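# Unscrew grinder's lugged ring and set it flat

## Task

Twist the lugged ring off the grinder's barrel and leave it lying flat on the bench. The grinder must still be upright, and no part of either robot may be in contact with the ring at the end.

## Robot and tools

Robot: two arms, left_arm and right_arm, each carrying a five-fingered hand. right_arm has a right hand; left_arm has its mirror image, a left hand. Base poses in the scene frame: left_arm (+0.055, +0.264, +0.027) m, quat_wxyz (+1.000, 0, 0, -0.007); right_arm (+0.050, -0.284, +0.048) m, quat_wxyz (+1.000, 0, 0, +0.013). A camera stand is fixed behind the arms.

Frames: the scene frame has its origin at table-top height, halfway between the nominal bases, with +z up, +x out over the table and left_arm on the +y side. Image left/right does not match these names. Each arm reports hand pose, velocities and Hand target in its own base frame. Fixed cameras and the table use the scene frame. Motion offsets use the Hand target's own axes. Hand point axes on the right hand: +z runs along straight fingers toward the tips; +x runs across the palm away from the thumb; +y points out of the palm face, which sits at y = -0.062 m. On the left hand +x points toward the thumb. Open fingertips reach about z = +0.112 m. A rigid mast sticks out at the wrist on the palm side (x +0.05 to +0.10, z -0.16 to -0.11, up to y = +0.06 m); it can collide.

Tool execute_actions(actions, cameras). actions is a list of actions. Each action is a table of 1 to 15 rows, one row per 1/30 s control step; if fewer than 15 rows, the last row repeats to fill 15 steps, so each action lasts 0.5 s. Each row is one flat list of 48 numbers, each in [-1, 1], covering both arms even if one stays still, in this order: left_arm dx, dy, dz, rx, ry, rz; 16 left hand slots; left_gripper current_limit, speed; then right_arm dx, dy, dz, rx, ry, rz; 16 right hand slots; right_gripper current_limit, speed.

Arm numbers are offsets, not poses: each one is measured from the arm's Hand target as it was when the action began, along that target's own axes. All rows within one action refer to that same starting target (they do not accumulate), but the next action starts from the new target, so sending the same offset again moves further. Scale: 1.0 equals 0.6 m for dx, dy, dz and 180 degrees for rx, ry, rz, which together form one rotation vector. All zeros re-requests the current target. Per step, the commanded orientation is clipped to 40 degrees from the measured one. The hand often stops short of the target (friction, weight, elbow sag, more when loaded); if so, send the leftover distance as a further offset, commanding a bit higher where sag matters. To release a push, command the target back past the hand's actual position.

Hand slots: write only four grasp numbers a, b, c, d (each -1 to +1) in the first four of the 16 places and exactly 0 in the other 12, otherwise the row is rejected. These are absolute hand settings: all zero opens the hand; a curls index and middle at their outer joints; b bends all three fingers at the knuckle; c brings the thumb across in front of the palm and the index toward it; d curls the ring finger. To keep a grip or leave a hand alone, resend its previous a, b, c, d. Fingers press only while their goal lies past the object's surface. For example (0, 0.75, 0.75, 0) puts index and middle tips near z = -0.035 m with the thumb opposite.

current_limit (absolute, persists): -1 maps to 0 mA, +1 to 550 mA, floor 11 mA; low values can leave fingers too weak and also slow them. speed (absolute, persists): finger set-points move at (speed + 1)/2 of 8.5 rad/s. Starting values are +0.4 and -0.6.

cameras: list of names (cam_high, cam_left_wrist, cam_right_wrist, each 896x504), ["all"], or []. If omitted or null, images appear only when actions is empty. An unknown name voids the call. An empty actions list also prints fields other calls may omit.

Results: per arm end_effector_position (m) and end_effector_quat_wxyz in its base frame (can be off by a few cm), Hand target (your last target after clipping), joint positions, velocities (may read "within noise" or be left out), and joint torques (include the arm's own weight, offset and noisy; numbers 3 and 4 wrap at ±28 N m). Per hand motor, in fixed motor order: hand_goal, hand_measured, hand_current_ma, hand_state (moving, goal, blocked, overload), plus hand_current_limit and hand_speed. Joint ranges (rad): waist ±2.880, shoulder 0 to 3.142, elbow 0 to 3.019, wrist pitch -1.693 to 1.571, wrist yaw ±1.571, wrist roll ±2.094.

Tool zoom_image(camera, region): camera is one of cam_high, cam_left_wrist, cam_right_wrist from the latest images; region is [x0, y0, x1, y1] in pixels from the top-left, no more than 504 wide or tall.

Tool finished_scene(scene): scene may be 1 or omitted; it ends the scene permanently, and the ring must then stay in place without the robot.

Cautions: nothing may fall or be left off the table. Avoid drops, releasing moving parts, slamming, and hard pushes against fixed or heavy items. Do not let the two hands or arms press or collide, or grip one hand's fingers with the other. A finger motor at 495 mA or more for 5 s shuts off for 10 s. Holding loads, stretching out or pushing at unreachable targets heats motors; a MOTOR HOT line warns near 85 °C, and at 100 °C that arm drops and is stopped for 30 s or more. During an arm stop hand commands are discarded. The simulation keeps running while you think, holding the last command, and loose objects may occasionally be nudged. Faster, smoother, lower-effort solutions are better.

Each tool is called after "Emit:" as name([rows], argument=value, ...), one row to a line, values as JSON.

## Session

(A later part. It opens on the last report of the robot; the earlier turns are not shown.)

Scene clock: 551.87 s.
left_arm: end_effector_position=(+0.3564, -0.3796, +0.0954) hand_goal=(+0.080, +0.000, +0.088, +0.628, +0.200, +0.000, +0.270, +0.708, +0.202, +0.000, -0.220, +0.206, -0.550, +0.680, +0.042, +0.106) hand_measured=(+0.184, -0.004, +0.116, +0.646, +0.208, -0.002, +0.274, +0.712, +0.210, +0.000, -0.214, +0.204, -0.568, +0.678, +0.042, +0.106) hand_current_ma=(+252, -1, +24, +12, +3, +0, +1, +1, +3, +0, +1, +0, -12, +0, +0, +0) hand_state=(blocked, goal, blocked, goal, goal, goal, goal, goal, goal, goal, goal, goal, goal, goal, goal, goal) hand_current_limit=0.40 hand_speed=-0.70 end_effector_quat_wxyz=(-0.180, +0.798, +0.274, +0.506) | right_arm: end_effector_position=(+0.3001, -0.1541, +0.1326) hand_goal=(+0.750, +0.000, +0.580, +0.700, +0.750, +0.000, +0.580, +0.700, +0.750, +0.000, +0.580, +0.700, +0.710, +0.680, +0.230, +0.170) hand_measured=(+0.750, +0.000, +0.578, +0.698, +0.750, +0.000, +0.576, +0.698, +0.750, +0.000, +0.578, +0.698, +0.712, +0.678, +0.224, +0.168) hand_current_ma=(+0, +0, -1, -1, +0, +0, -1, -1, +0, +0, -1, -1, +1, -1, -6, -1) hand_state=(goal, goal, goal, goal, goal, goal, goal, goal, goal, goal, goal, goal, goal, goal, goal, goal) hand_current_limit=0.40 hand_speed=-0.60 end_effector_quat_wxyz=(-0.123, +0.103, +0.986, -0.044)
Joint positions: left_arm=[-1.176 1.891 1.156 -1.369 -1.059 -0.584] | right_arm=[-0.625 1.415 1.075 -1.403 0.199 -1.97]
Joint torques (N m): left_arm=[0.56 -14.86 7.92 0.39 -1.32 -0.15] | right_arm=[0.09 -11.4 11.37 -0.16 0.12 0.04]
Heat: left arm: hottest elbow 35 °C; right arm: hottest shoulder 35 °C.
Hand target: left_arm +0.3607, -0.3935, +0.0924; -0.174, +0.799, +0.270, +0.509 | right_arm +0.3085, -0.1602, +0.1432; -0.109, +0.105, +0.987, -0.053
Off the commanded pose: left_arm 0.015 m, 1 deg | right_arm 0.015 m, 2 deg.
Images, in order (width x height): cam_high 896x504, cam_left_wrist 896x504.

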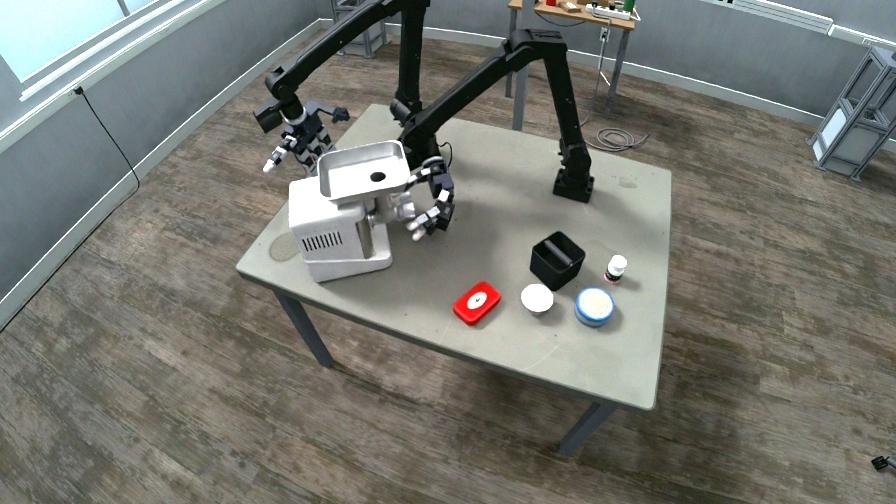

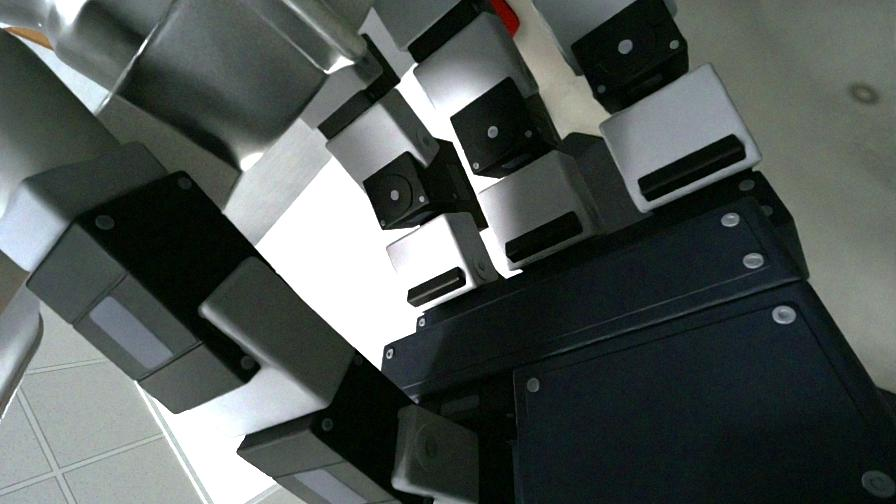

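Emit:
execute_actions([
  [[0,0,0,0,0,0, 0.25,0.45,0.75,0.5,0,0,0,0,0,0,0,0,0,0,0,0,0.4,-0.7, 0,0,0,0,0,0, 0,0,0,0,0,0,0,0,0,0,0,0,0,0,0,0,0.4,-0.6]],
  [[0,0,0,0,0,0, 0.3,0.55,0.75,0.5,0,0,0,0,0,0,0,0,0,0,0,0,0.4,-0.7, 0,0,0,0,0,0, 0,0,0,0,0,0,0,0,0,0,0,0,0,0,0,0,0.4,-0.6]],
], cameras=["cam_high","cam_left_wrist"])

Emit:
zoom_image(camera="cam_high", region=[370, 150, 470, 240])

Emit:
zoom_image(camera="cam_left_wrist", region=[0, 0, 500, 300])

Scene clock: 558.07 s.
left_arm: end_effector_position=(+0.3615, -0.3749, +0.0919) hand_goal=(-0.174, +0.000, +0.012, +0.526, -0.188, +0.000, -0.010, +0.490, -0.082, +0.000, -0.220, +0.230, -0.534, +0.680, +0.042, +0.122) hand_measured=(+0.154, -0.002, +0.076, +0.548, +0.112, -0.020, +0.100, +0.546, -0.072, +0.000, -0.216, +0.228, -0.560, +0.678, +0.084, +0.134) hand_current_ma=(+385, +0, +96, +17, +385, -11, +245, +80, +5, +0, +1, +0, -22, +0, +76, +11) hand_state=(blocked, goal, blocked, blocked, blocked, goal, blocked, blocked, goal, goal, goal, goal, blocked, goal, blocked, goal) hand_current_limit=0.40 hand_speed=-0.70 end_effector_quat_wxyz=(-0.187, +0.796, +0.277, +0.504) | right_arm: end_effector_position=(+0.3001, -0.1541, +0.1326) hand_goal=(+0.750, +0.000, +0.580, +0.700, +0.750, +0.000, +0.580, +0.700, +0.750, +0.000, +0.580, +0.700, +0.710, +0.680, +0.230, +0.170) hand_measured=(+0.750, +0.000, +0.578, +0.698, +0.750, +0.000, +0.576, +0.698, +0.750, +0.000, +0.578, +0.698, +0.712, +0.678, +0.224, +0.168) hand_current_ma=(+0, +0, -1, -1, +0, +0, -1, -1, +0, +0, -1, -1, +1, -1, -6, -1) hand_state=(goal, goal, goal, goal, goal, goal, goal, goal, goal, goal, goal, goal, goal, goal, goal, goal) hand_current_limit=0.40 hand_speed=-0.60 end_effector_quat_wxyz=(-0.123, +0.103, +0.986, -0.044)
Joint positions: left_arm=[-1.162 1.897 1.156 -1.366 -1.058 -0.579] | right_arm=[-0.625 1.415 1.075 -1.403 0.199 -1.97]
Joint torques (N m): left_arm=[-0.56 -15.79 7.94 0.42 -1.33 -0.22] | right_arm=[0.32 -11.52 11.33 -0.16 0.13 0.02]
Heat: left arm: hottest elbow 35 °C; right arm: hottest shoulder 35 °C.
Hand target: left_arm +0.3607, -0.3936, +0.0924; -0.174, +0.799, +0.270, +0.509 | right_arm +0.3085, -0.1602, +0.1432; -0.109, +0.105, +0.987, -0.053
Off the commanded pose: left_arm 0.019 m, 2 deg | right_arm 0.015 m, 2 deg.
Images, in order (width x height): cam_high 896x504, cam_left_wrist 896x504.

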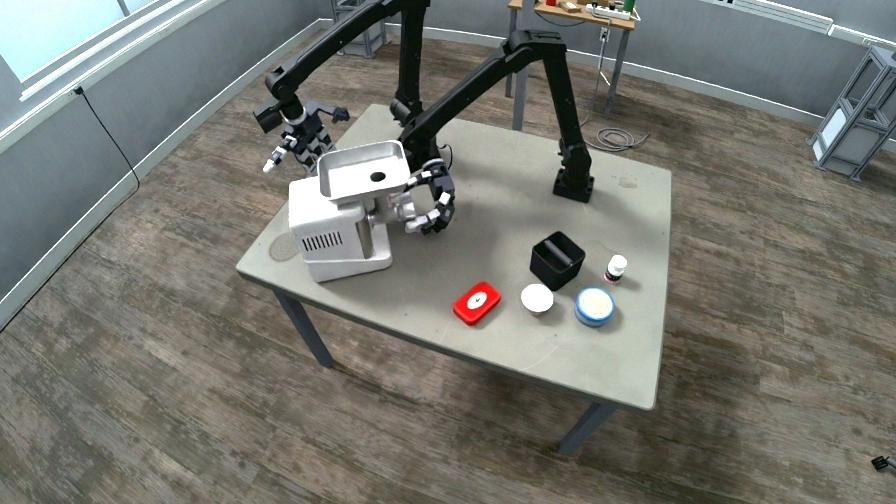

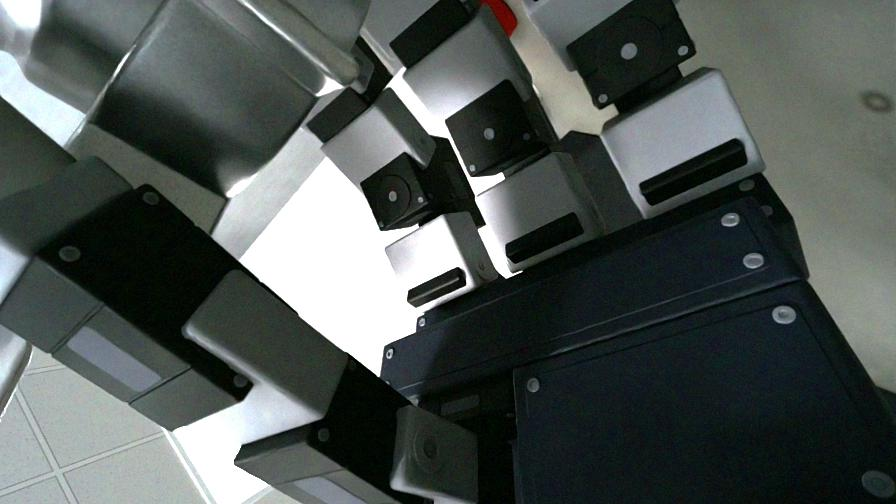

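Scaled by 5.040 from the camera's 896x504 image, which has a finer 1280x720 frame.

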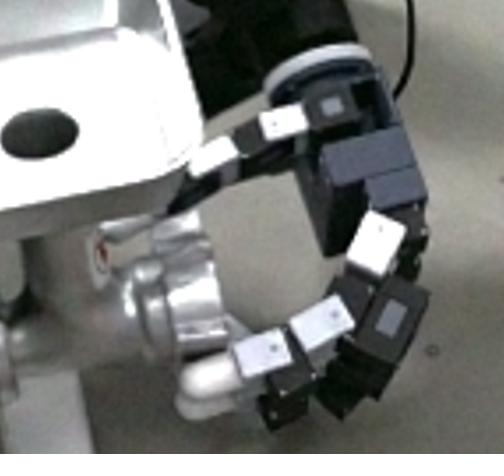

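Scaled by 1.008 from the camera's 896x504 image, which has a finer 1280x720 frame.

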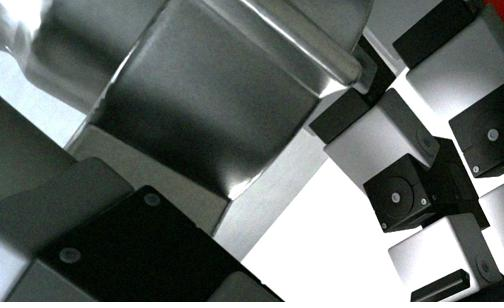

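Emit:
execute_actions([
  [[-0.0034,0,0,0,-0.0444,0, 0.3,0.55,0.75,0.5,0,0,0,0,0,0,0,0,0,0,0,0,0.4,-0.7, 0,0,0,0,0,0, 0,0,0,0,0,0,0,0,0,0,0,0,0,0,0,0,0.4,-0.6]],
  [[-0.0034,0,0,0,-0.0444,0, 0.3,0.55,0.75,0.5,0,0,0,0,0,0,0,0,0,0,0,0,0.4,-0.7, 0,0,0,0,0,0, 0,0,0,0,0,0,0,0,0,0,0,0,0,0,0,0,0.4,-0.6]],
  [[-0.0034,0,0,0,-0.0444,0, 0.3,0.55,0.75,0.5,0,0,0,0,0,0,0,0,0,0,0,0,0.4,-0.7, 0,0,0,0,0,0, 0,0,0,0,0,0,0,0,0,0,0,0,0,0,0,0,0.4,-0.6]],
], cameras=["cam_high","cam_left_wrist"])

Emit:
zoom_image(camera="cam_high", region=[370, 150, 470, 240])

Emit:
zoom_image(camera="cam_left_wrist", region=[0, 0, 500, 300])

Scene clock: 565.93 s.
left_arm: end_effector_position=(+0.3620, -0.3745, +0.0828) hand_goal=(-0.174, +0.000, +0.012, +0.526, -0.188, +0.000, -0.010, +0.490, -0.082, +0.000, -0.220, +0.230, -0.534, +0.680, +0.042, +0.122) hand_measured=(+0.112, +0.070, +0.032, +0.522, +0.078, -0.026, +0.060, +0.522, -0.072, +0.000, -0.216, +0.228, -0.554, +0.674, +0.082, +0.136) hand_current_ma=(+385, +90, +15, -1, +385, -17, +115, +30, +5, +0, +1, +0, -13, -3, +70, +12) hand_state=(blocked, blocked, blocked, goal, blocked, blocked, blocked, blocked, goal, goal, goal, goal, goal, goal, blocked, goal) hand_current_limit=0.40 hand_speed=-0.70 end_effector_quat_wxyz=(-0.132, +0.871, +0.328, +0.340) | right_arm: end_effector_position=(+0.3001, -0.1541, +0.1326) hand_goal=(+0.750, +0.000, +0.580, +0.700, +0.750, +0.000, +0.580, +0.700, +0.750, +0.000, +0.580, +0.700, +0.710, +0.680, +0.230, +0.170) hand_measured=(+0.750, +0.000, +0.578, +0.698, +0.750, +0.000, +0.576, +0.698, +0.750, +0.000, +0.578, +0.698, +0.712, +0.678, +0.224, +0.168) hand_current_ma=(+0, +0, -1, -1, +0, +0, -1, -1, +0, +0, -1, -1, +1, -1, -6, -1) hand_state=(goal, goal, goal, goal, goal, goal, goal, goal, goal, goal, goal, goal, goal, goal, goal, goal) hand_current_limit=0.40 hand_speed=-0.60 end_effector_quat_wxyz=(-0.123, +0.103, +0.986, -0.044)
Joint positions: left_arm=[-1.096 1.753 1.128 -1.177 -0.718 -0.333] | right_arm=[-0.625 1.415 1.075 -1.403 0.199 -1.97]
Joint torques (N m): left_arm=[-0.15 -17.67 7.68 1.37 -0.26 0.46] | right_arm=[-0.03 -11.46 11.41 -0.21 0.11 0.03]
Heat: left arm: hottest elbow 35 °C; right arm: hottest shoulder 35 °C.
Hand target: left_arm +0.3580, -0.3954, +0.0872; -0.114, +0.887, +0.300, +0.332 | right_arm +0.3085, -0.1602, +0.1432; -0.109, +0.105, +0.987, -0.053
Off the commanded pose: left_arm 0.022 m, 4 deg | right_arm 0.015 m, 2 deg.
Images, in order (width x height): cam_high 896x504, cam_left_wrist 896x504.

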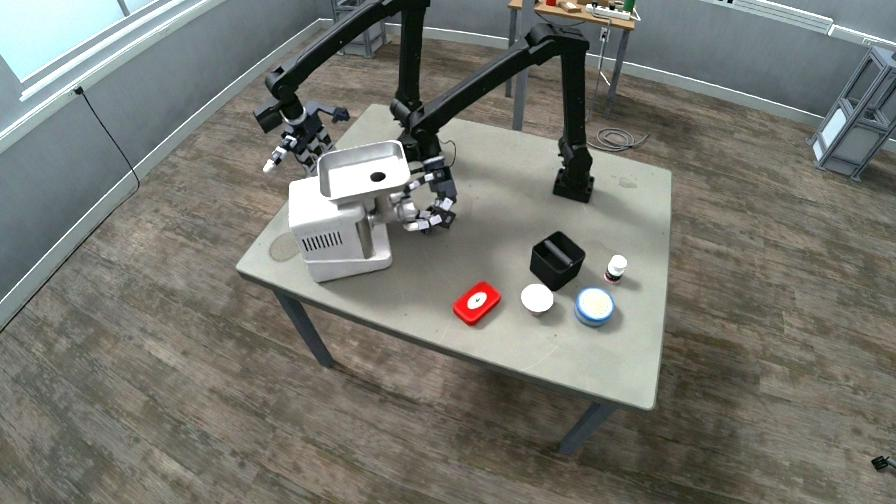

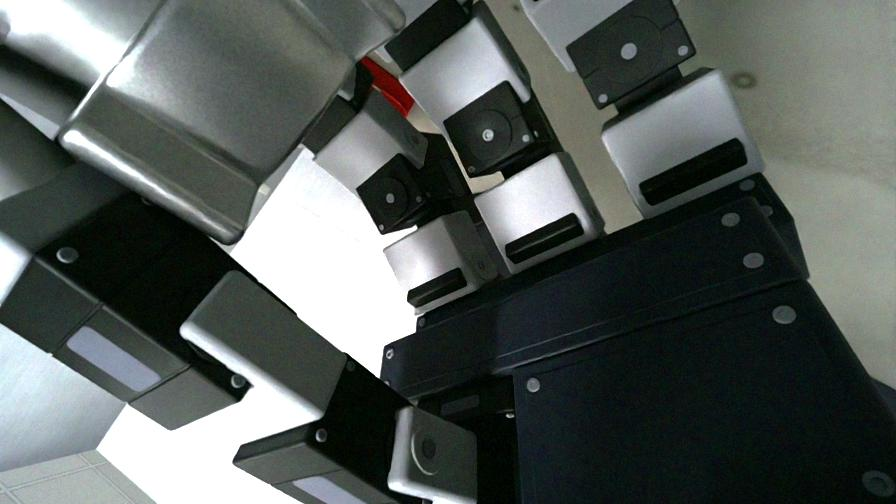

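Scaled by 5.040 from the camera's 896x504 image, which has a finer 1280x720 frame.

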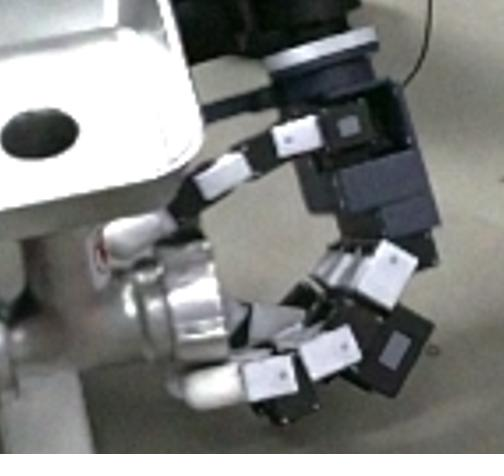

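Scaled by 1.008 from the camera's 896x504 image, which has a finer 1280x720 frame.

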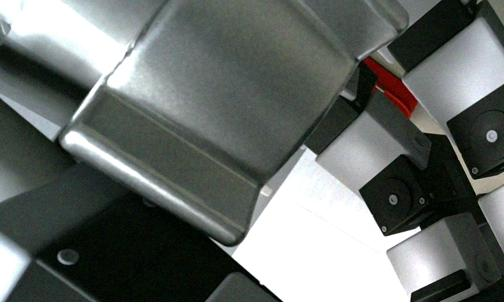

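Emit:
zoom_image(camera="cam_high", region=[385, 185, 430, 240])

Scaled by 9.164 from the camera's 896x504 image, which has a finer 1280x720 frame.

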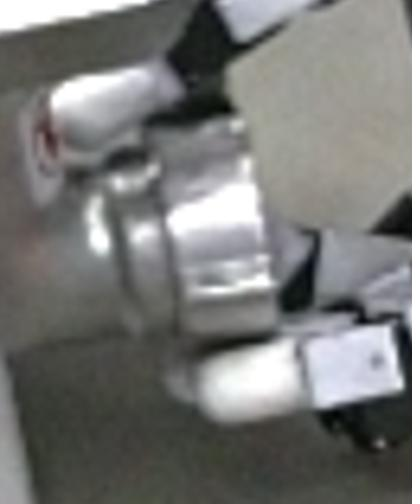

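Emit:
execute_actions([
  [[-0.0034,0,0,0,-0.0444,0, 0.3,0.55,0.75,0.5,0,0,0,0,0,0,0,0,0,0,0,0,0.4,-0.7, 0,0,0,0,0,0, 0,0,0,0,0,0,0,0,0,0,0,0,0,0,0,0,0.4,-0.6]],
  [[-0.0034,0,0,0,-0.0444,0, 0.3,0.55,0.75,0.5,0,0,0,0,0,0,0,0,0,0,0,0,0.4,-0.7, 0,0,0,0,0,0, 0,0,0,0,0,0,0,0,0,0,0,0,0,0,0,0,0.4,-0.6]],
], cameras=["cam_high","cam_left_wrist"])

Emit:
zoom_image(camera="cam_high", region=[385, 185, 430, 240])

Emit:
zoom_image(camera="cam_left_wrist", region=[0, 0, 500, 300])

Scene clock: 580.73 s.
left_arm: end_effector_position=(+0.3632, -0.3700, +0.0795) hand_goal=(-0.174, +0.000, +0.012, +0.526, -0.188, +0.000, -0.010, +0.490, -0.082, +0.000, -0.220, +0.230, -0.534, +0.680, +0.042, +0.122) hand_measured=(+0.032, +0.090, +0.030, +0.528, +0.076, +0.006, +0.072, +0.534, -0.072, +0.000, -0.216, +0.228, -0.592, +0.674, +0.116, +0.144) hand_current_ma=(+385, +142, +12, +0, +385, +1, +150, +52, +5, +0, +1, +0, -85, -3, +191, +25) hand_state=(blocked, blocked, goal, goal, blocked, goal, blocked, blocked, goal, goal, goal, goal, blocked, goal, blocked, blocked) hand_current_limit=0.40 hand_speed=-0.70 end_effector_quat_wxyz=(-0.095, +0.902, +0.358, +0.222) | right_arm: end_effector_position=(+0.3001, -0.1541, +0.1326) hand_goal=(+0.750, +0.000, +0.580, +0.700, +0.750, +0.000, +0.580, +0.700, +0.750, +0.000, +0.580, +0.700, +0.710, +0.680, +0.230, +0.170) hand_measured=(+0.750, +0.000, +0.578, +0.698, +0.750, +0.000, +0.576, +0.698, +0.750, +0.000, +0.578, +0.698, +0.712, +0.678, +0.224, +0.168) hand_current_ma=(+0, +0, -1, -1, +0, +0, -1, -1, +0, +0, -1, -1, +1, -1, -6, -1) hand_state=(goal, goal, goal, goal, goal, goal, goal, goal, goal, goal, goal, goal, goal, goal, goal, goal) hand_current_limit=0.40 hand_speed=-0.60 end_effector_quat_wxyz=(-0.123, +0.103, +0.986, -0.044)
Joint positions: left_arm=[-1.02 1.679 1.119 -1.131 -0.473 -0.234] | right_arm=[-0.625 1.415 1.075 -1.403 0.199 -1.97]
Joint torques (N m): left_arm=[-0.67 -17.03 8.18 1.59 0.71 0.72] | right_arm=[0.03 -11.46 11.32 -0.21 0.13 0.04]
Heat: left arm: hottest elbow 34 °C; right arm: hottest shoulder 35 °C.
Hand target: left_arm +0.3554, -0.3976, +0.0848; -0.071, +0.925, +0.313, +0.205 | right_arm +0.3085, -0.1602, +0.1432; -0.109, +0.105, +0.987, -0.053
Off the commanded pose: left_arm 0.029 m, 7 deg | right_arm 0.015 m, 2 deg.
Images, in order (width x height): cam_high 896x504, cam_left_wrist 896x504.

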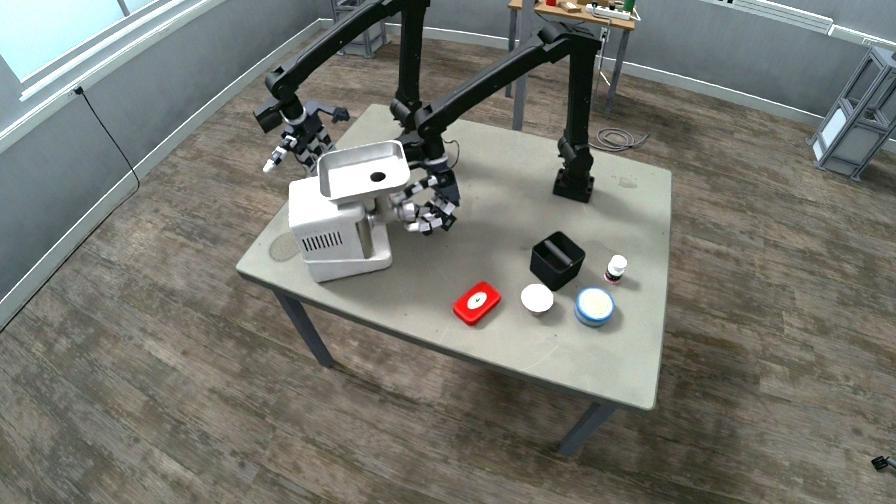

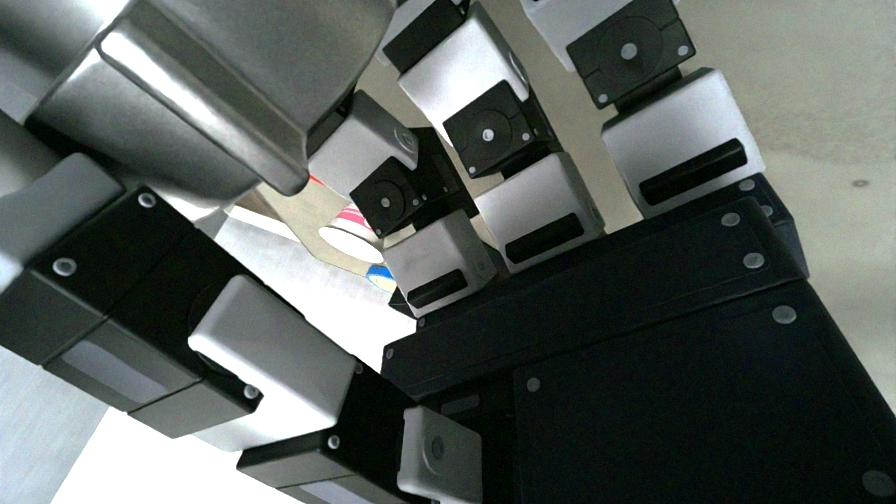

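Scaled by 9.164 from the camera's 896x504 image, which has a finer 1280x720 frame.

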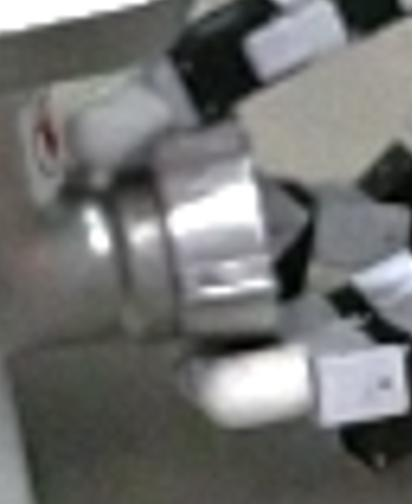

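Scaled by 1.008 from the camera's 896x504 image, which has a finer 1280x720 frame.

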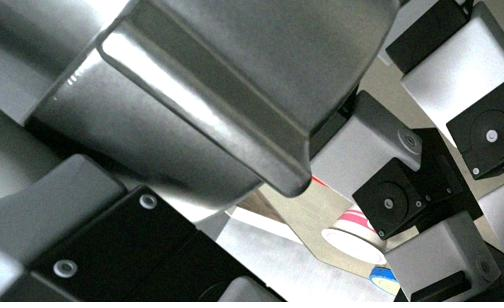

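Emit:
execute_actions([
  [[-0.0034,0,0,0,-0.0444,0, 0.35,0.55,0.75,0.5,0,0,0,0,0,0,0,0,0,0,0,0,0.7,-0.7, 0,0,0,0,0,0, 0,0,0,0,0,0,0,0,0,0,0,0,0,0,0,0,0.4,-0.6]],
  [[-0.0034,0,0,0,-0.0444,0, 0.35,0.55,0.75,0.5,0,0,0,0,0,0,0,0,0,0,0,0,0.7,-0.7, 0,0,0,0,0,0, 0,0,0,0,0,0,0,0,0,0,0,0,0,0,0,0,0.4,-0.6]],
], cameras=["cam_high","cam_left_wrist"])

Emit:
zoom_image(camera="cam_high", region=[385, 185, 430, 240])

Emit:
zoom_image(camera="cam_left_wrist", region=[0, 0, 500, 300])

Scene clock: 617.87 s.
left_arm: end_effector_position=(+0.3535, -0.3744, +0.0701) hand_goal=(-0.170, +0.000, -0.032, +0.478, -0.200, +0.000, -0.090, +0.418, -0.078, +0.000, -0.220, +0.226, -0.530, +0.680, +0.042, +0.116) hand_measured=(-0.084, +0.358, +0.046, +0.526, +0.040, -0.010, -0.032, +0.448, -0.072, +0.000, -0.216, +0.228, -0.584, +0.684, +0.164, +0.156) hand_current_ma=(+181, +468, +139, +61, +467, -3, +84, +27, +2, +0, +1, +0, -78, +1, +457, +75) hand_state=(blocked, blocked, blocked, blocked, blocked, goal, blocked, blocked, goal, goal, goal, goal, blocked, goal, blocked, blocked) hand_current_limit=0.70 hand_speed=-0.70 end_effector_quat_wxyz=(-0.061, +0.917, +0.379, +0.112) | right_arm: end_effector_position=(+0.3001, -0.1541, +0.1326) hand_goal=(+0.750, +0.000, +0.580, +0.700, +0.750, +0.000, +0.580, +0.700, +0.750, +0.000, +0.580, +0.700, +0.710, +0.680, +0.230, +0.170) hand_measured=(+0.750, +0.000, +0.578, +0.698, +0.750, +0.000, +0.576, +0.698, +0.750, +0.000, +0.578, +0.698, +0.712, +0.678, +0.224, +0.168) hand_current_ma=(+0, +0, -1, -1, +0, +0, -1, -1, +0, +0, -1, -1, +1, -1, -6, -1) hand_state=(goal, goal, goal, goal, goal, goal, goal, goal, goal, goal, goal, goal, goal, goal, goal, goal) hand_current_limit=0.40 hand_speed=-0.60 end_effector_quat_wxyz=(-0.123, +0.103, +0.986, -0.044)
Joint positions: left_arm=[-0.968 1.647 1.113 -1.111 -0.245 -0.191] | right_arm=[-0.625 1.415 1.075 -1.403 0.199 -1.97]
Joint torques (N m): left_arm=[2.32 -17.96 8.98 1.29 2.56 1.29] | right_arm=[0.32 -11.34 11.32 -0.18 0.12 0.05]
Heat: left arm: hottest elbow 35 °C; right arm: hottest shoulder 35 °C.
Hand target: left_arm +0.3524, -0.3998, +0.0834; -0.027, +0.944, +0.320, +0.075 | right_arm +0.3085, -0.1602, +0.1432; -0.109, +0.105, +0.987, -0.053
Off the commanded pose: left_arm 0.029 m, 9 deg | right_arm 0.015 m, 2 deg.
Images, in order (width x height): cam_high 896x504, cam_left_wrist 896x504.

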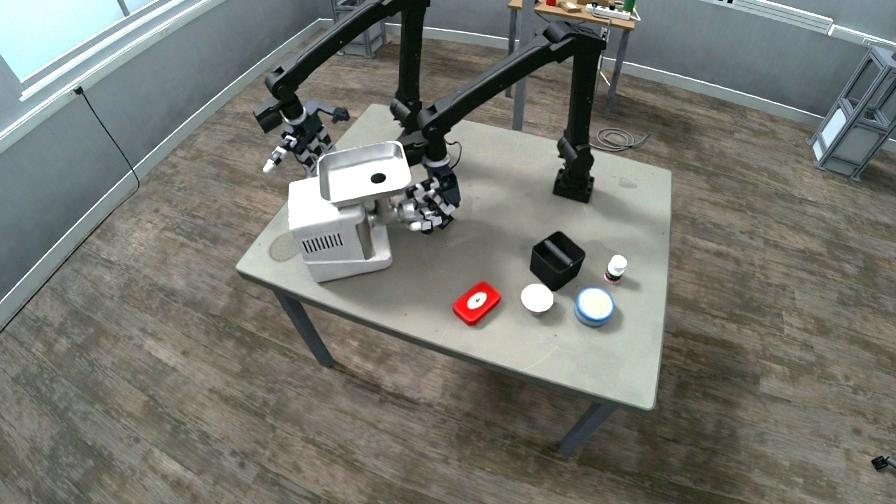

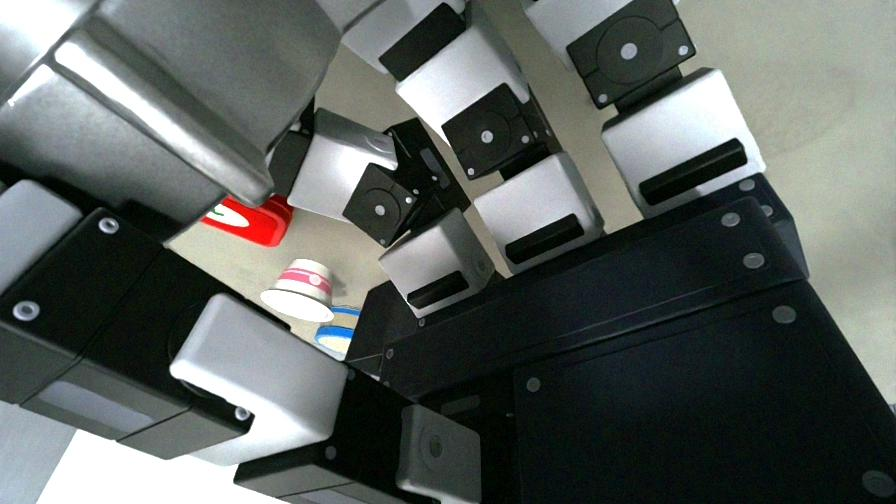

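Scaled by 9.164 from the camera's 896x504 image, which has a finer 1280x720 frame.

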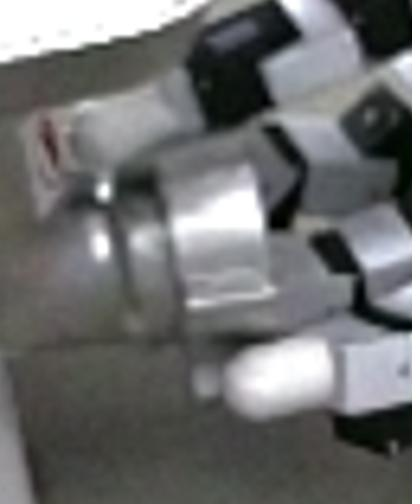

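Scaled by 1.008 from the camera's 896x504 image, which has a finer 1280x720 frame.

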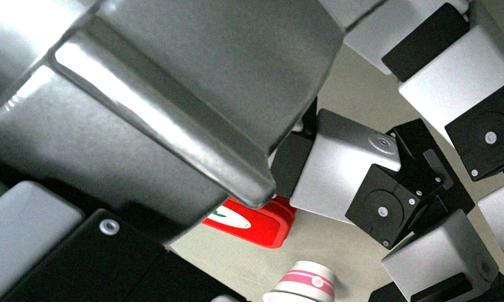

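Emit:
execute_actions([
  [[0.0034,0,0,0,0.0444,0, 0.3,0.5,0.75,0.5,0,0,0,0,0,0,0,0,0,0,0,0,0.4,-0.7, 0,0,0,0,0,0, 0,0,0,0,0,0,0,0,0,0,0,0,0,0,0,0,0.4,-0.6]],
  [[0.0034,0,0,0,0.0444,0, 0.2,0.4,0.75,0.5,0,0,0,0,0,0,0,0,0,0,0,0,0.4,-0.7, 0,0,0,0,0,0, 0,0,0,0,0,0,0,0,0,0,0,0,0,0,0,0,0.4,-0.6]],
  [[0.0034,0,0,0,0.0444,0, 0.1,0.2,0.75,0.5,0,0,0,0,0,0,0,0,0,0,0,0,0.4,-0.7, 0,0,0,0,0,0, 0,0,0,0,0,0,0,0,0,0,0,0,0,0,0,0,0.4,-0.6]],
  [[0,0,0,0,0,0, 0,0.1,0.75,0.5,0,0,0,0,0,0,0,0,0,0,0,0,0.4,-0.7, 0,0,0,0,0,0, 0,0,0,0,0,0,0,0,0,0,0,0,0,0,0,0,0.4,-0.6]],
], cameras=["cam_high","cam_left_wrist"])

Emit:
zoom_image(camera="cam_high", region=[385, 185, 430, 240])

Emit:
zoom_image(camera="cam_left_wrist", region=[0, 0, 500, 300])

Scene clock: 628.03 s.
left_arm: end_effector_position=(+0.3557, -0.3875, +0.0914) hand_goal=(+0.402, +0.000, +0.148, +0.720, +0.676, +0.000, +0.560, +0.926, +0.562, +0.000, -0.220, +0.170, -0.564, +0.680, +0.042, +0.078) hand_measured=(+0.402, +0.000, +0.148, +0.718, +0.610, +0.010, +0.520, +0.898, +0.562, +0.000, -0.216, +0.174, -0.566, +0.680, +0.040, +0.080) hand_current_ma=(+0, +0, +0, -1, -116, +3, -43, -24, +0, +0, +1, +1, -1, +0, +0, +0) hand_state=(goal, goal, goal, goal, blocked, goal, blocked, blocked, goal, goal, goal, goal, goal, goal, goal, goal) hand_current_limit=0.40 hand_speed=-0.70 end_effector_quat_wxyz=(-0.090, +0.905, +0.314, +0.273) | right_arm: end_effector_position=(+0.3001, -0.1541, +0.1326) hand_goal=(+0.750, +0.000, +0.580, +0.700, +0.750, +0.000, +0.580, +0.700, +0.750, +0.000, +0.580, +0.700, +0.710, +0.680, +0.230, +0.170) hand_measured=(+0.750, +0.000, +0.578, +0.698, +0.750, +0.000, +0.576, +0.698, +0.750, +0.000, +0.578, +0.698, +0.712, +0.678, +0.224, +0.168) hand_current_ma=(+0, +0, -1, -1, +0, +0, -1, -1, +0, +0, -1, -1, +1, -1, -6, -1) hand_state=(goal, goal, goal, goal, goal, goal, goal, goal, goal, goal, goal, goal, goal, goal, goal, goal) hand_current_limit=0.40 hand_speed=-0.60 end_effector_quat_wxyz=(-0.123, +0.103, +0.986, -0.044)
Joint positions: left_arm=[-1.071 1.674 1.113 -1.109 -0.575 -0.198] | right_arm=[-0.625 1.415 1.075 -1.403 0.199 -1.97]
Joint torques (N m): left_arm=[0.56 -13.39 8.79 0.49 -0.47 -0.06] | right_arm=[0.32 -11.4 11.34 -0.2 0.13 0.05]
Heat: left arm: hottest elbow 35 °C; right arm: hottest shoulder 35 °C.
Hand target: left_arm +0.3571, -0.3962, +0.0852; -0.092, +0.908, +0.307, +0.269 | right_arm +0.3085, -0.1602, +0.1432; -0.109, +0.105, +0.987, -0.053
Off the commanded pose: left_arm 0.011 m, 1 deg | right_arm 0.015 m, 2 deg.
Images, in order (width x height): cam_high 896x504, cam_left_wrist 896x504.

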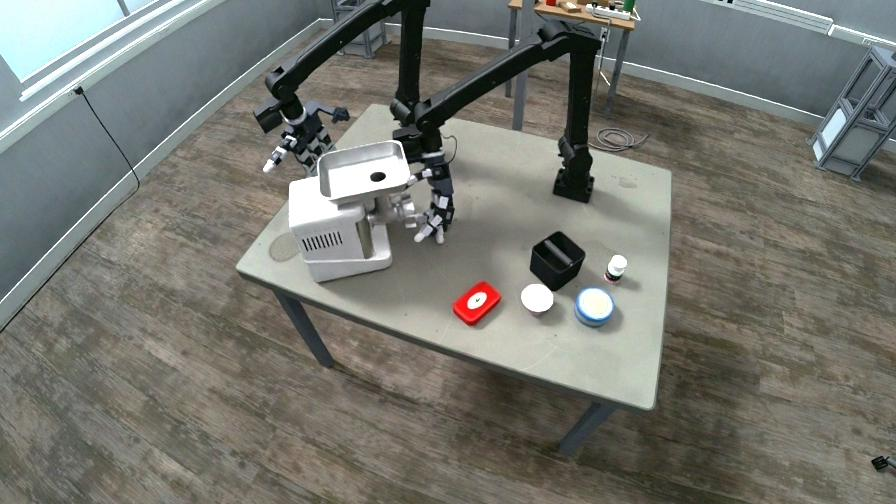

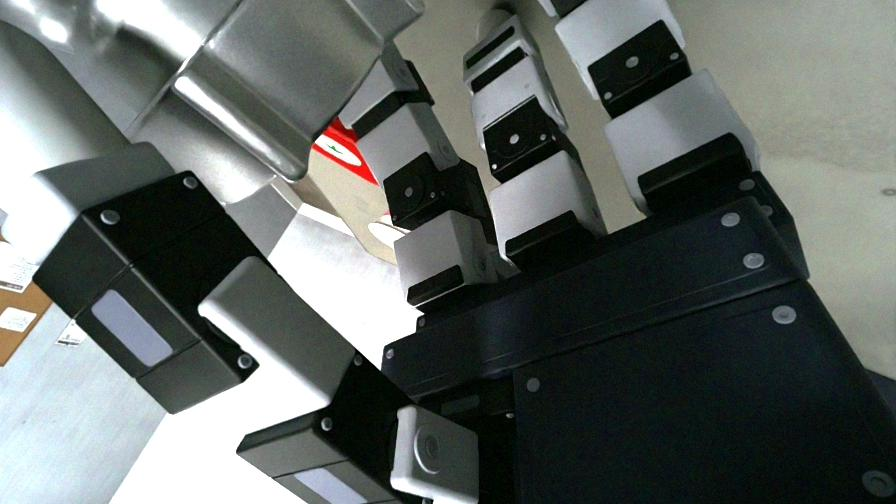

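Scaled by 9.164 from the camera's 896x504 image, which has a finer 1280x720 frame.

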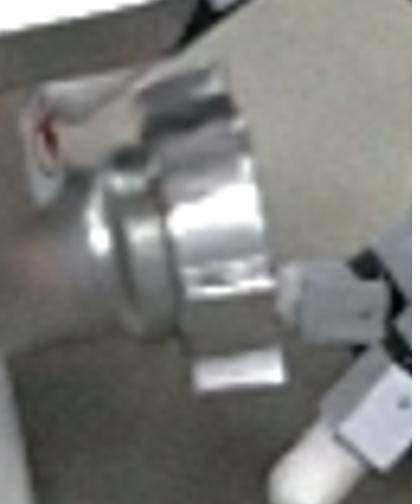

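Scaled by 1.008 from the camera's 896x504 image, which has a finer 1280x720 frame.

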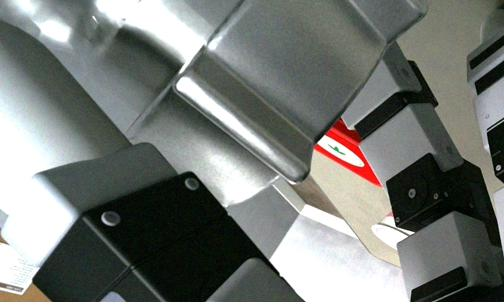

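Emit:
execute_actions([
  [[0,-0.03,0,0,0,0, 0,0.1,0.75,0.5,0,0,0,0,0,0,0,0,0,0,0,0,0.4,-0.7, 0,0,0,0,0,0, 0,0,0,0,0,0,0,0,0,0,0,0,0,0,0,0,0.4,-0.6]],
  [[0,-0.05,0,0,0,0, 0,0.1,0.75,0.5,0,0,0,0,0,0,0,0,0,0,0,0,0.4,-0.7, 0,0,0,0,0,0, 0,0,0,0,0,0,0,0,0,0,0,0,0,0,0,0,0.4,-0.6]],
  [[0,-0.06,0,0,0,0, 0,0.1,0.75,0.5,0,0,0,0,0,0,0,0,0,0,0,0,0.4,-0.7, 0,0,0,0,0,0, 0,0,0,0,0,0,0,0,0,0,0,0,0,0,0,0,0.4,-0.6]],
  [[0,-0.05,0,0,0,0, 0,0.1,0.75,0.5,0,0,0,0,0,0,0,0,0,0,0,0,0.4,-0.7, 0,0,0,0,0,0, 0,0,0,0,0,0,0,0,0,0,0,0,0,0,0,0,0.4,-0.6]],
], cameras=["cam_high"])

Emit:
zoom_image(camera="cam_high", region=[385, 185, 430, 230])

Scene clock: 685.73 s.
left_arm: end_effector_position=(+0.2967, -0.3085, +0.0904) hand_goal=(+0.402, +0.000, +0.148, +0.720, +0.676, +0.000, +0.560, +0.926, +0.562, +0.000, -0.220, +0.170, -0.564, +0.680, +0.042, +0.078) hand_measured=(+0.404, +0.000, +0.148, +0.718, +0.638, +0.018, +0.538, +0.914, +0.564, +0.000, -0.216, +0.174, -0.566, +0.680, +0.040, +0.080) hand_current_ma=(+1, +0, +0, +0, -46, +9, -16, -7, +0, +0, +1, +1, -1, +0, -1, +0) hand_state=(goal, goal, goal, goal, blocked, goal, blocked, goal, goal, goal, goal, goal, goal, goal, goal, goal) hand_current_limit=0.40 hand_speed=-0.70 end_effector_quat_wxyz=(-0.087, +0.905, +0.313, +0.274) | right_arm: end_effector_position=(+0.3001, -0.1541, +0.1326) hand_goal=(+0.750, +0.000, +0.580, +0.700, +0.750, +0.000, +0.580, +0.700, +0.750, +0.000, +0.580, +0.700, +0.710, +0.680, +0.230, +0.170) hand_measured=(+0.750, +0.000, +0.578, +0.698, +0.750, +0.000, +0.576, +0.698, +0.750, +0.000, +0.578, +0.698, +0.712, +0.678, +0.224, +0.168) hand_current_ma=(+0, +0, -1, -1, +0, +0, -1, -1, +0, +0, -1, -1, +1, -1, -6, -1) hand_state=(goal, goal, goal, goal, goal, goal, goal, goal, goal, goal, goal, goal, goal, goal, goal, goal) hand_current_limit=0.40 hand_speed=-0.60 end_effector_quat_wxyz=(-0.123, +0.103, +0.986, -0.044)
Joint positions: left_arm=[-1.111 1.447 0.834 -1.077 -0.572 -0.24] | right_arm=[-0.625 1.415 1.075 -1.403 0.199 -1.97]
Joint torques (N m): left_arm=[-0.32 -11.69 5.83 0.09 -0.36 -0.22] | right_arm=[-0.03 -11.46 11.32 -0.14 0.13 0.05]
Heat: left arm: hottest elbow 35 °C; right arm: hottest shoulder 35 °C.
Hand target: left_arm +0.2877, -0.3057, +0.0854; -0.093, +0.908, +0.307, +0.269 | right_arm +0.3085, -0.1602, +0.1432; -0.109, +0.105, +0.987, -0.053
Off the commanded pose: left_arm 0.011 m, 1 deg | right_arm 0.015 m, 2 deg.
Images, in order (width x height): cam_high 896x504.

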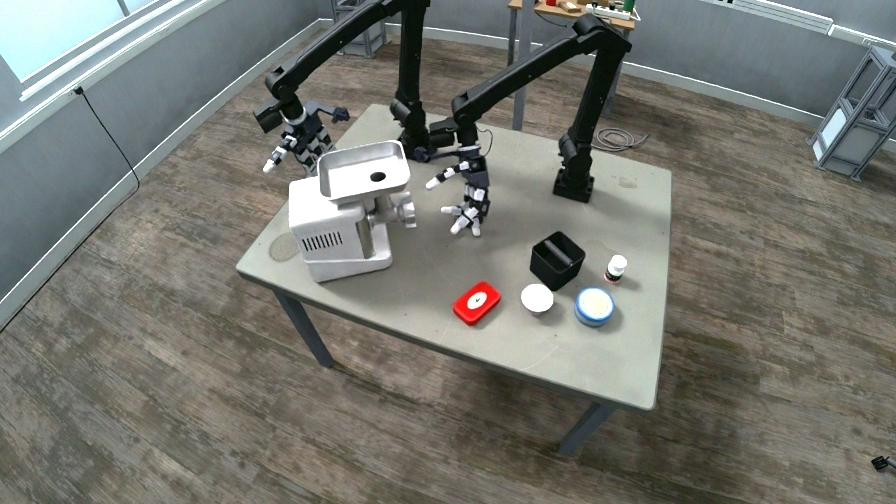

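Scaled by 11.200 from the camera's 896x504 image, which has a finer 1280x720 frame.

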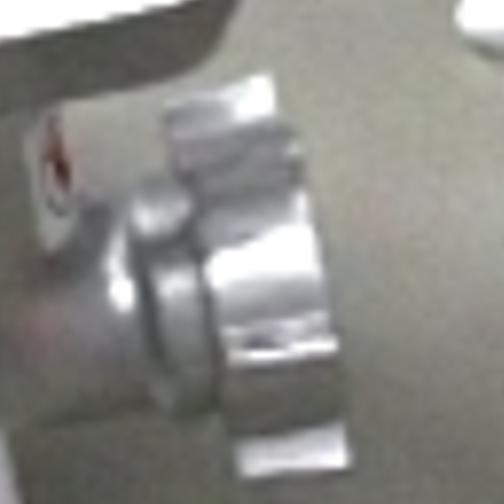

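Emit:
execute_actions([
  [[0.0438,0.0057,0.0073,0,-0.0451,0, 0,0.1,0.75,0.5,0,0,0,0,0,0,0,0,0,0,0,0,0.4,-0.7, 0,0,0,0,0,0, 0,0,0,0,0,0,0,0,0,0,0,0,0,0,0,0,0.4,-0.6]],
  [[0.0443,0.0057,0.0012,0,-0.0451,0, 0,0.1,0.75,0.5,0,0,0,0,0,0,0,0,0,0,0,0,0.4,-0.7, 0,0,0,0,0,0, 0,0,0,0,0,0,0,0,0,0,0,0,0,0,0,0,0.4,-0.6]],
  [[0.0442,0.0057,-0.0052,0,-0.0451,0, 0,0.1,0.75,0.5,0,0,0,0,0,0,0,0,0,0,0,0,0.4,-0.7, 0,0,0,0,0,0, 0,0,0,0,0,0,0,0,0,0,0,0,0,0,0,0,0.4,-0.6]],
  [[0.0428,0.0057,-0.0113,0,-0.0451,0, 0,0.1,0.75,0.5,0,0,0,0,0,0,0,0,0,0,0,0,0.4,-0.7, 0,0,0,0,0,0, 0,0,0,0,0,0,0,0,0,0,0,0,0,0,0,0,0.4,-0.6]],
  [[0.0408,0.0057,-0.0173,0,-0.0451,0, 0.3,0.15,0.75,0.3,0,0,0,0,0,0,0,0,0,0,0,0,0.4,-0.7, 0,0,0,0,0,0, 0,0,0,0,0,0,0,0,0,0,0,0,0,0,0,0,0.4,-0.6]],
  [[0.038,0.0057,-0.0228,0,-0.0451,0, 0.6,0.15,0.75,0,0,0,0,0,0,0,0,0,0,0,0,0,0.4,-0.7, 0,0,0,0,0,0, 0,0,0,0,0,0,0,0,0,0,0,0,0,0,0,0,0.4,-0.6]],
  [[0.0343,0.0057,-0.028,0,-0.0451,0, 1,0.15,0.75,0,0,0,0,0,0,0,0,0,0,0,0,0,0.4,-0.7, 0,0,0,0,0,0, 0,0,0,0,0,0,0,0,0,0,0,0,0,0,0,0,0.4,-0.6]],
  [[0.0302,0.0057,-0.0325,0,-0.0451,0, 1,0.15,0.75,0,0,0,0,0,0,0,0,0,0,0,0,0,0.4,-0.7, 0,0,0,0,0,0, 0,0,0,0,0,0,0,0,0,0,0,0,0,0,0,0,0.4,-0.6]],
], cameras=["cam_high","cam_left_wrist"])

Emit:
zoom_image(camera="cam_high", region=[360, 130, 520, 270])

Scene clock: 713.10 s.
left_arm: end_effector_position=(+0.4469, -0.2062, +0.1653) hand_goal=(+0.386, +0.000, -0.688, -0.220, +0.238, +0.000, -1.000, -0.524, +0.812, +0.000, +0.580, +0.630, -0.464, +0.680, +0.042, -0.062) hand_measured=(+0.388, +0.000, -0.682, -0.216, +0.248, +0.002, -0.996, -0.522, +0.808, +0.000, +0.576, +0.632, -0.462, +0.680, +0.040, -0.060) hand_current_ma=(+1, +0, +2, +1, +5, +0, +1, +1, -1, +0, -1, +0, +0, +0, -1, +0) hand_state=(goal, goal, goal, goal, goal, goal, goal, goal, goal, goal, goal, goal, goal, goal, goal, goal) hand_current_limit=0.40 hand_speed=-0.70 end_effector_quat_wxyz=(+0.085, +0.909, +0.313, -0.261) | right_arm: end_effector_position=(+0.3001, -0.1541, +0.1326) hand_goal=(+0.750, +0.000, +0.580, +0.700, +0.750, +0.000, +0.580, +0.700, +0.750, +0.000, +0.580, +0.700, +0.710, +0.680, +0.230, +0.170) hand_measured=(+0.750, +0.000, +0.578, +0.698, +0.750, +0.000, +0.576, +0.698, +0.750, +0.000, +0.578, +0.698, +0.712, +0.678, +0.224, +0.168) hand_current_ma=(+0, +0, -1, -1, +0, +0, -1, -1, +0, +0, -1, -1, +1, -1, -6, -1) hand_state=(goal, goal, goal, goal, goal, goal, goal, goal, goal, goal, goal, goal, goal, goal, goal, goal) hand_current_limit=0.40 hand_speed=-0.60 end_effector_quat_wxyz=(-0.123, +0.103, +0.986, -0.044)
Joint positions: left_arm=[-0.208 1.663 1.377 -1.673 0.409 0.78] | right_arm=[-0.625 1.415 1.075 -1.403 0.199 -1.97]
Joint torques (N m): left_arm=[0.91 -13.74 10.84 -0.57 0.69 0.17] | right_arm=[0.09 -11.34 11.28 -0.2 0.12 0.04]
Heat: left arm: hottest elbow 35 °C; right arm: hottest elbow 35 °C.
Hand target: left_arm +0.4594, -0.2090, +0.1701; +0.087, +0.911, +0.309, -0.261 | right_arm +0.3085, -0.1602, +0.1432; -0.109, +0.105, +0.987, -0.053
Off the commanded pose: left_arm 0.014 m, 1 deg | right_arm 0.015 m, 2 deg.
joint sent to its limit (left arm) — joint 4 (wrist pitch), lower limit. The joint targets still meet the commanded pose.
Images, in order (width x height): cam_high 896x504, cam_left_wrist 896x504.

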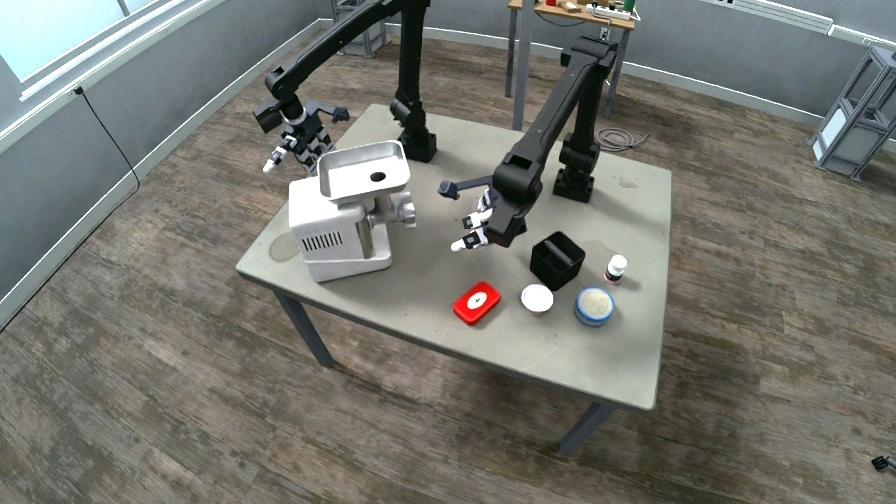

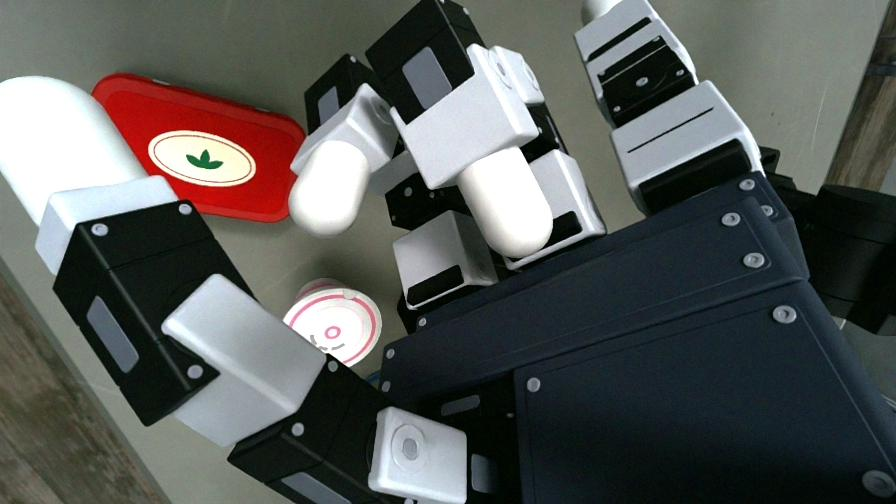

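Scaled by 3.150 from the camera's 896x504 image, which has a finer 1280x720 frame.

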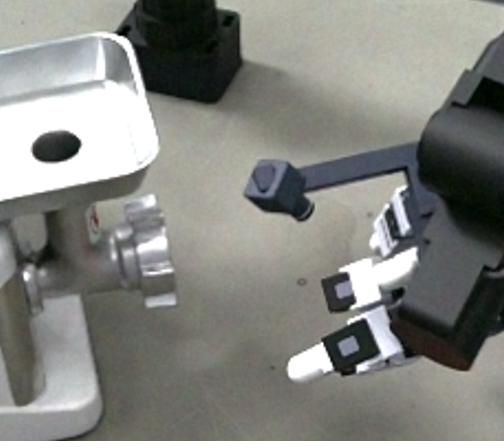

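Emit:
execute_actions([
  [[0.004,0,-0.025,-0.0444,0,0, 1,0,0.75,0,0,0,0,0,0,0,0,0,0,0,0,0,0.4,-0.7, 0,0,0,0,0,0, 0,0,0,0,0,0,0,0,0,0,0,0,0,0,0,0,0.4,-0.6]],
  [[0.004,0,-0.025,-0.0444,0,0, 1,0,0.75,0,0,0,0,0,0,0,0,0,0,0,0,0,0.4,-0.7, 0,0,0,0,0,0, 0,0,0,0,0,0,0,0,0,0,0,0,0,0,0,0,0.4,-0.6]],
  [[0,0.06,0.0172,0,0,0, 1,0,0.75,0,0,0,0,0,0,0,0,0,0,0,0,0,0.4,-0.7, 0,0,0,0,0,0, 0,0,0,0,0,0,0,0,0,0,0,0,0,0,0,0,0.4,-0.6]],
  [[0,0.06,0.0172,0,0,0, 1,0,0.75,0,0,0,0,0,0,0,0,0,0,0,0,0,0.4,-0.7, 0,0,0,0,0,0, 0,0,0,0,0,0,0,0,0,0,0,0,0,0,0,0,0.4,-0.6]],
], cameras=["cam_high","cam_left_wrist"])

Emit:
zoom_image(camera="cam_high", region=[360, 130, 520, 270])

Scene clock: 737.93 s.
left_arm: end_effector_position=(+0.5037, -0.2481, +0.1886) hand_goal=(+0.588, +0.000, -0.732, -0.250, +0.500, +0.000, -1.000, -0.524, +1.000, +0.000, +0.580, +0.600, -0.464, +0.680, +0.042, -0.092) hand_measured=(+0.590, +0.000, -0.726, -0.246, +0.502, +0.002, -0.996, -0.522, +0.996, +0.000, +0.576, +0.602, -0.462, +0.680, +0.040, -0.090) hand_current_ma=(+0, +0, +2, +1, +0, +0, +1, +1, -1, +0, -1, +0, +1, +0, -1, +0) hand_state=(goal, goal, goal, goal, goal, goal, goal, goal, goal, goal, goal, goal, goal, goal, goal, goal) hand_current_limit=0.40 hand_speed=-0.70 end_effector_quat_wxyz=(+0.209, +0.888, +0.344, -0.223) | right_arm: end_effector_position=(+0.3001, -0.1541, +0.1326) hand_goal=(+0.750, +0.000, +0.580, +0.700, +0.750, +0.000, +0.580, +0.700, +0.750, +0.000, +0.580, +0.700, +0.710, +0.680, +0.230, +0.170) hand_measured=(+0.750, +0.000, +0.578, +0.698, +0.750, +0.000, +0.576, +0.698, +0.750, +0.000, +0.578, +0.698, +0.712, +0.678, +0.224, +0.168) hand_current_ma=(+0, +0, -1, -1, +0, +0, -1, -1, +0, +0, -1, -1, +1, -1, -6, -1) hand_state=(goal, goal, goal, goal, goal, goal, goal, goal, goal, goal, goal, goal, goal, goal, goal, goal) hand_current_limit=0.40 hand_speed=-0.60 end_effector_quat_wxyz=(-0.123, +0.103, +0.986, -0.044)
Joint positions: left_arm=[-0.231 1.676 1.402 -1.45 0.604 0.65] | right_arm=[-0.625 1.415 1.075 -1.403 0.199 -1.97]
Joint torques (N m): left_arm=[0.5 -14.27 11.54 0.43 0.8 -0.03] | right_arm=[0.03 -11.4 11.34 -0.23 0.12 0.02]
Heat: left arm: hottest elbow 37 °C; right arm: hottest elbow 35 °C.
Hand target: left_arm +0.5195, -0.2548, +0.1927; +0.213, +0.890, +0.342, -0.215 | right_arm +0.3085, -0.1602, +0.1432; -0.109, +0.105, +0.987, -0.053
Off the commanded pose: left_arm 0.018 m, 1 deg | right_arm 0.015 m, 2 deg.
Images, in order (width x height): cam_high 896x504, cam_left_wrist 896x504.

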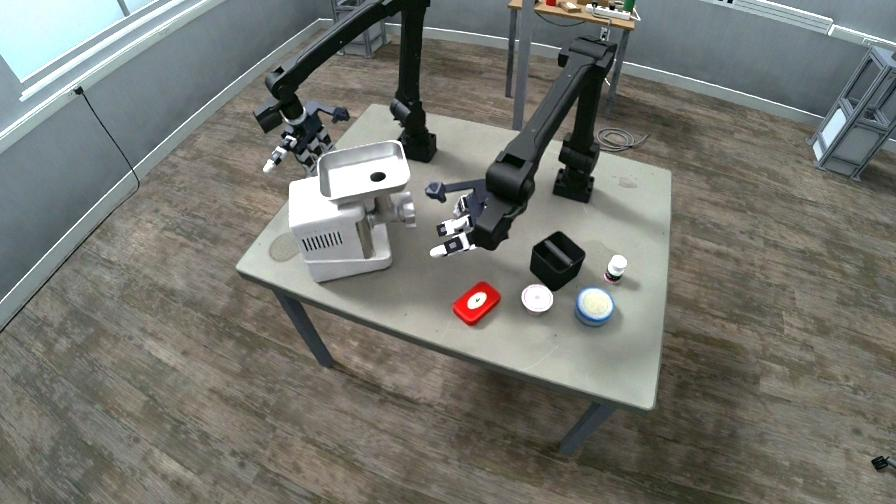

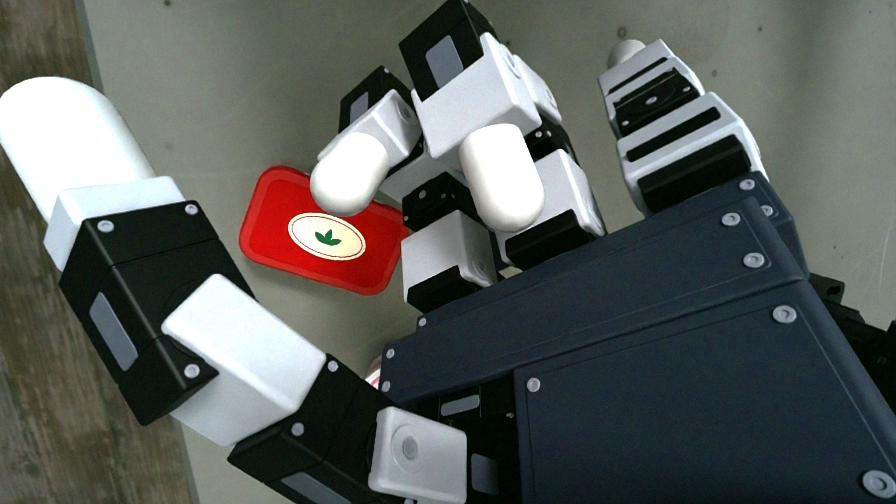

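Scaled by 3.150 from the camera's 896x504 image, which has a finer 1280x720 frame.

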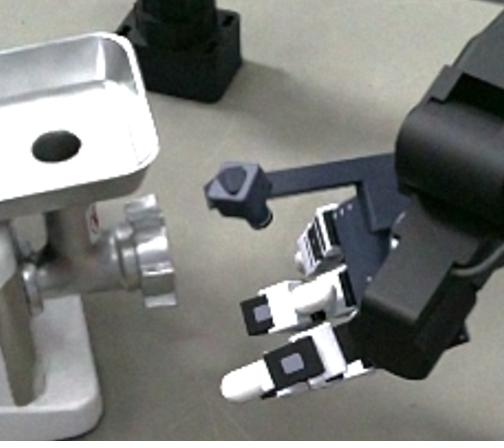

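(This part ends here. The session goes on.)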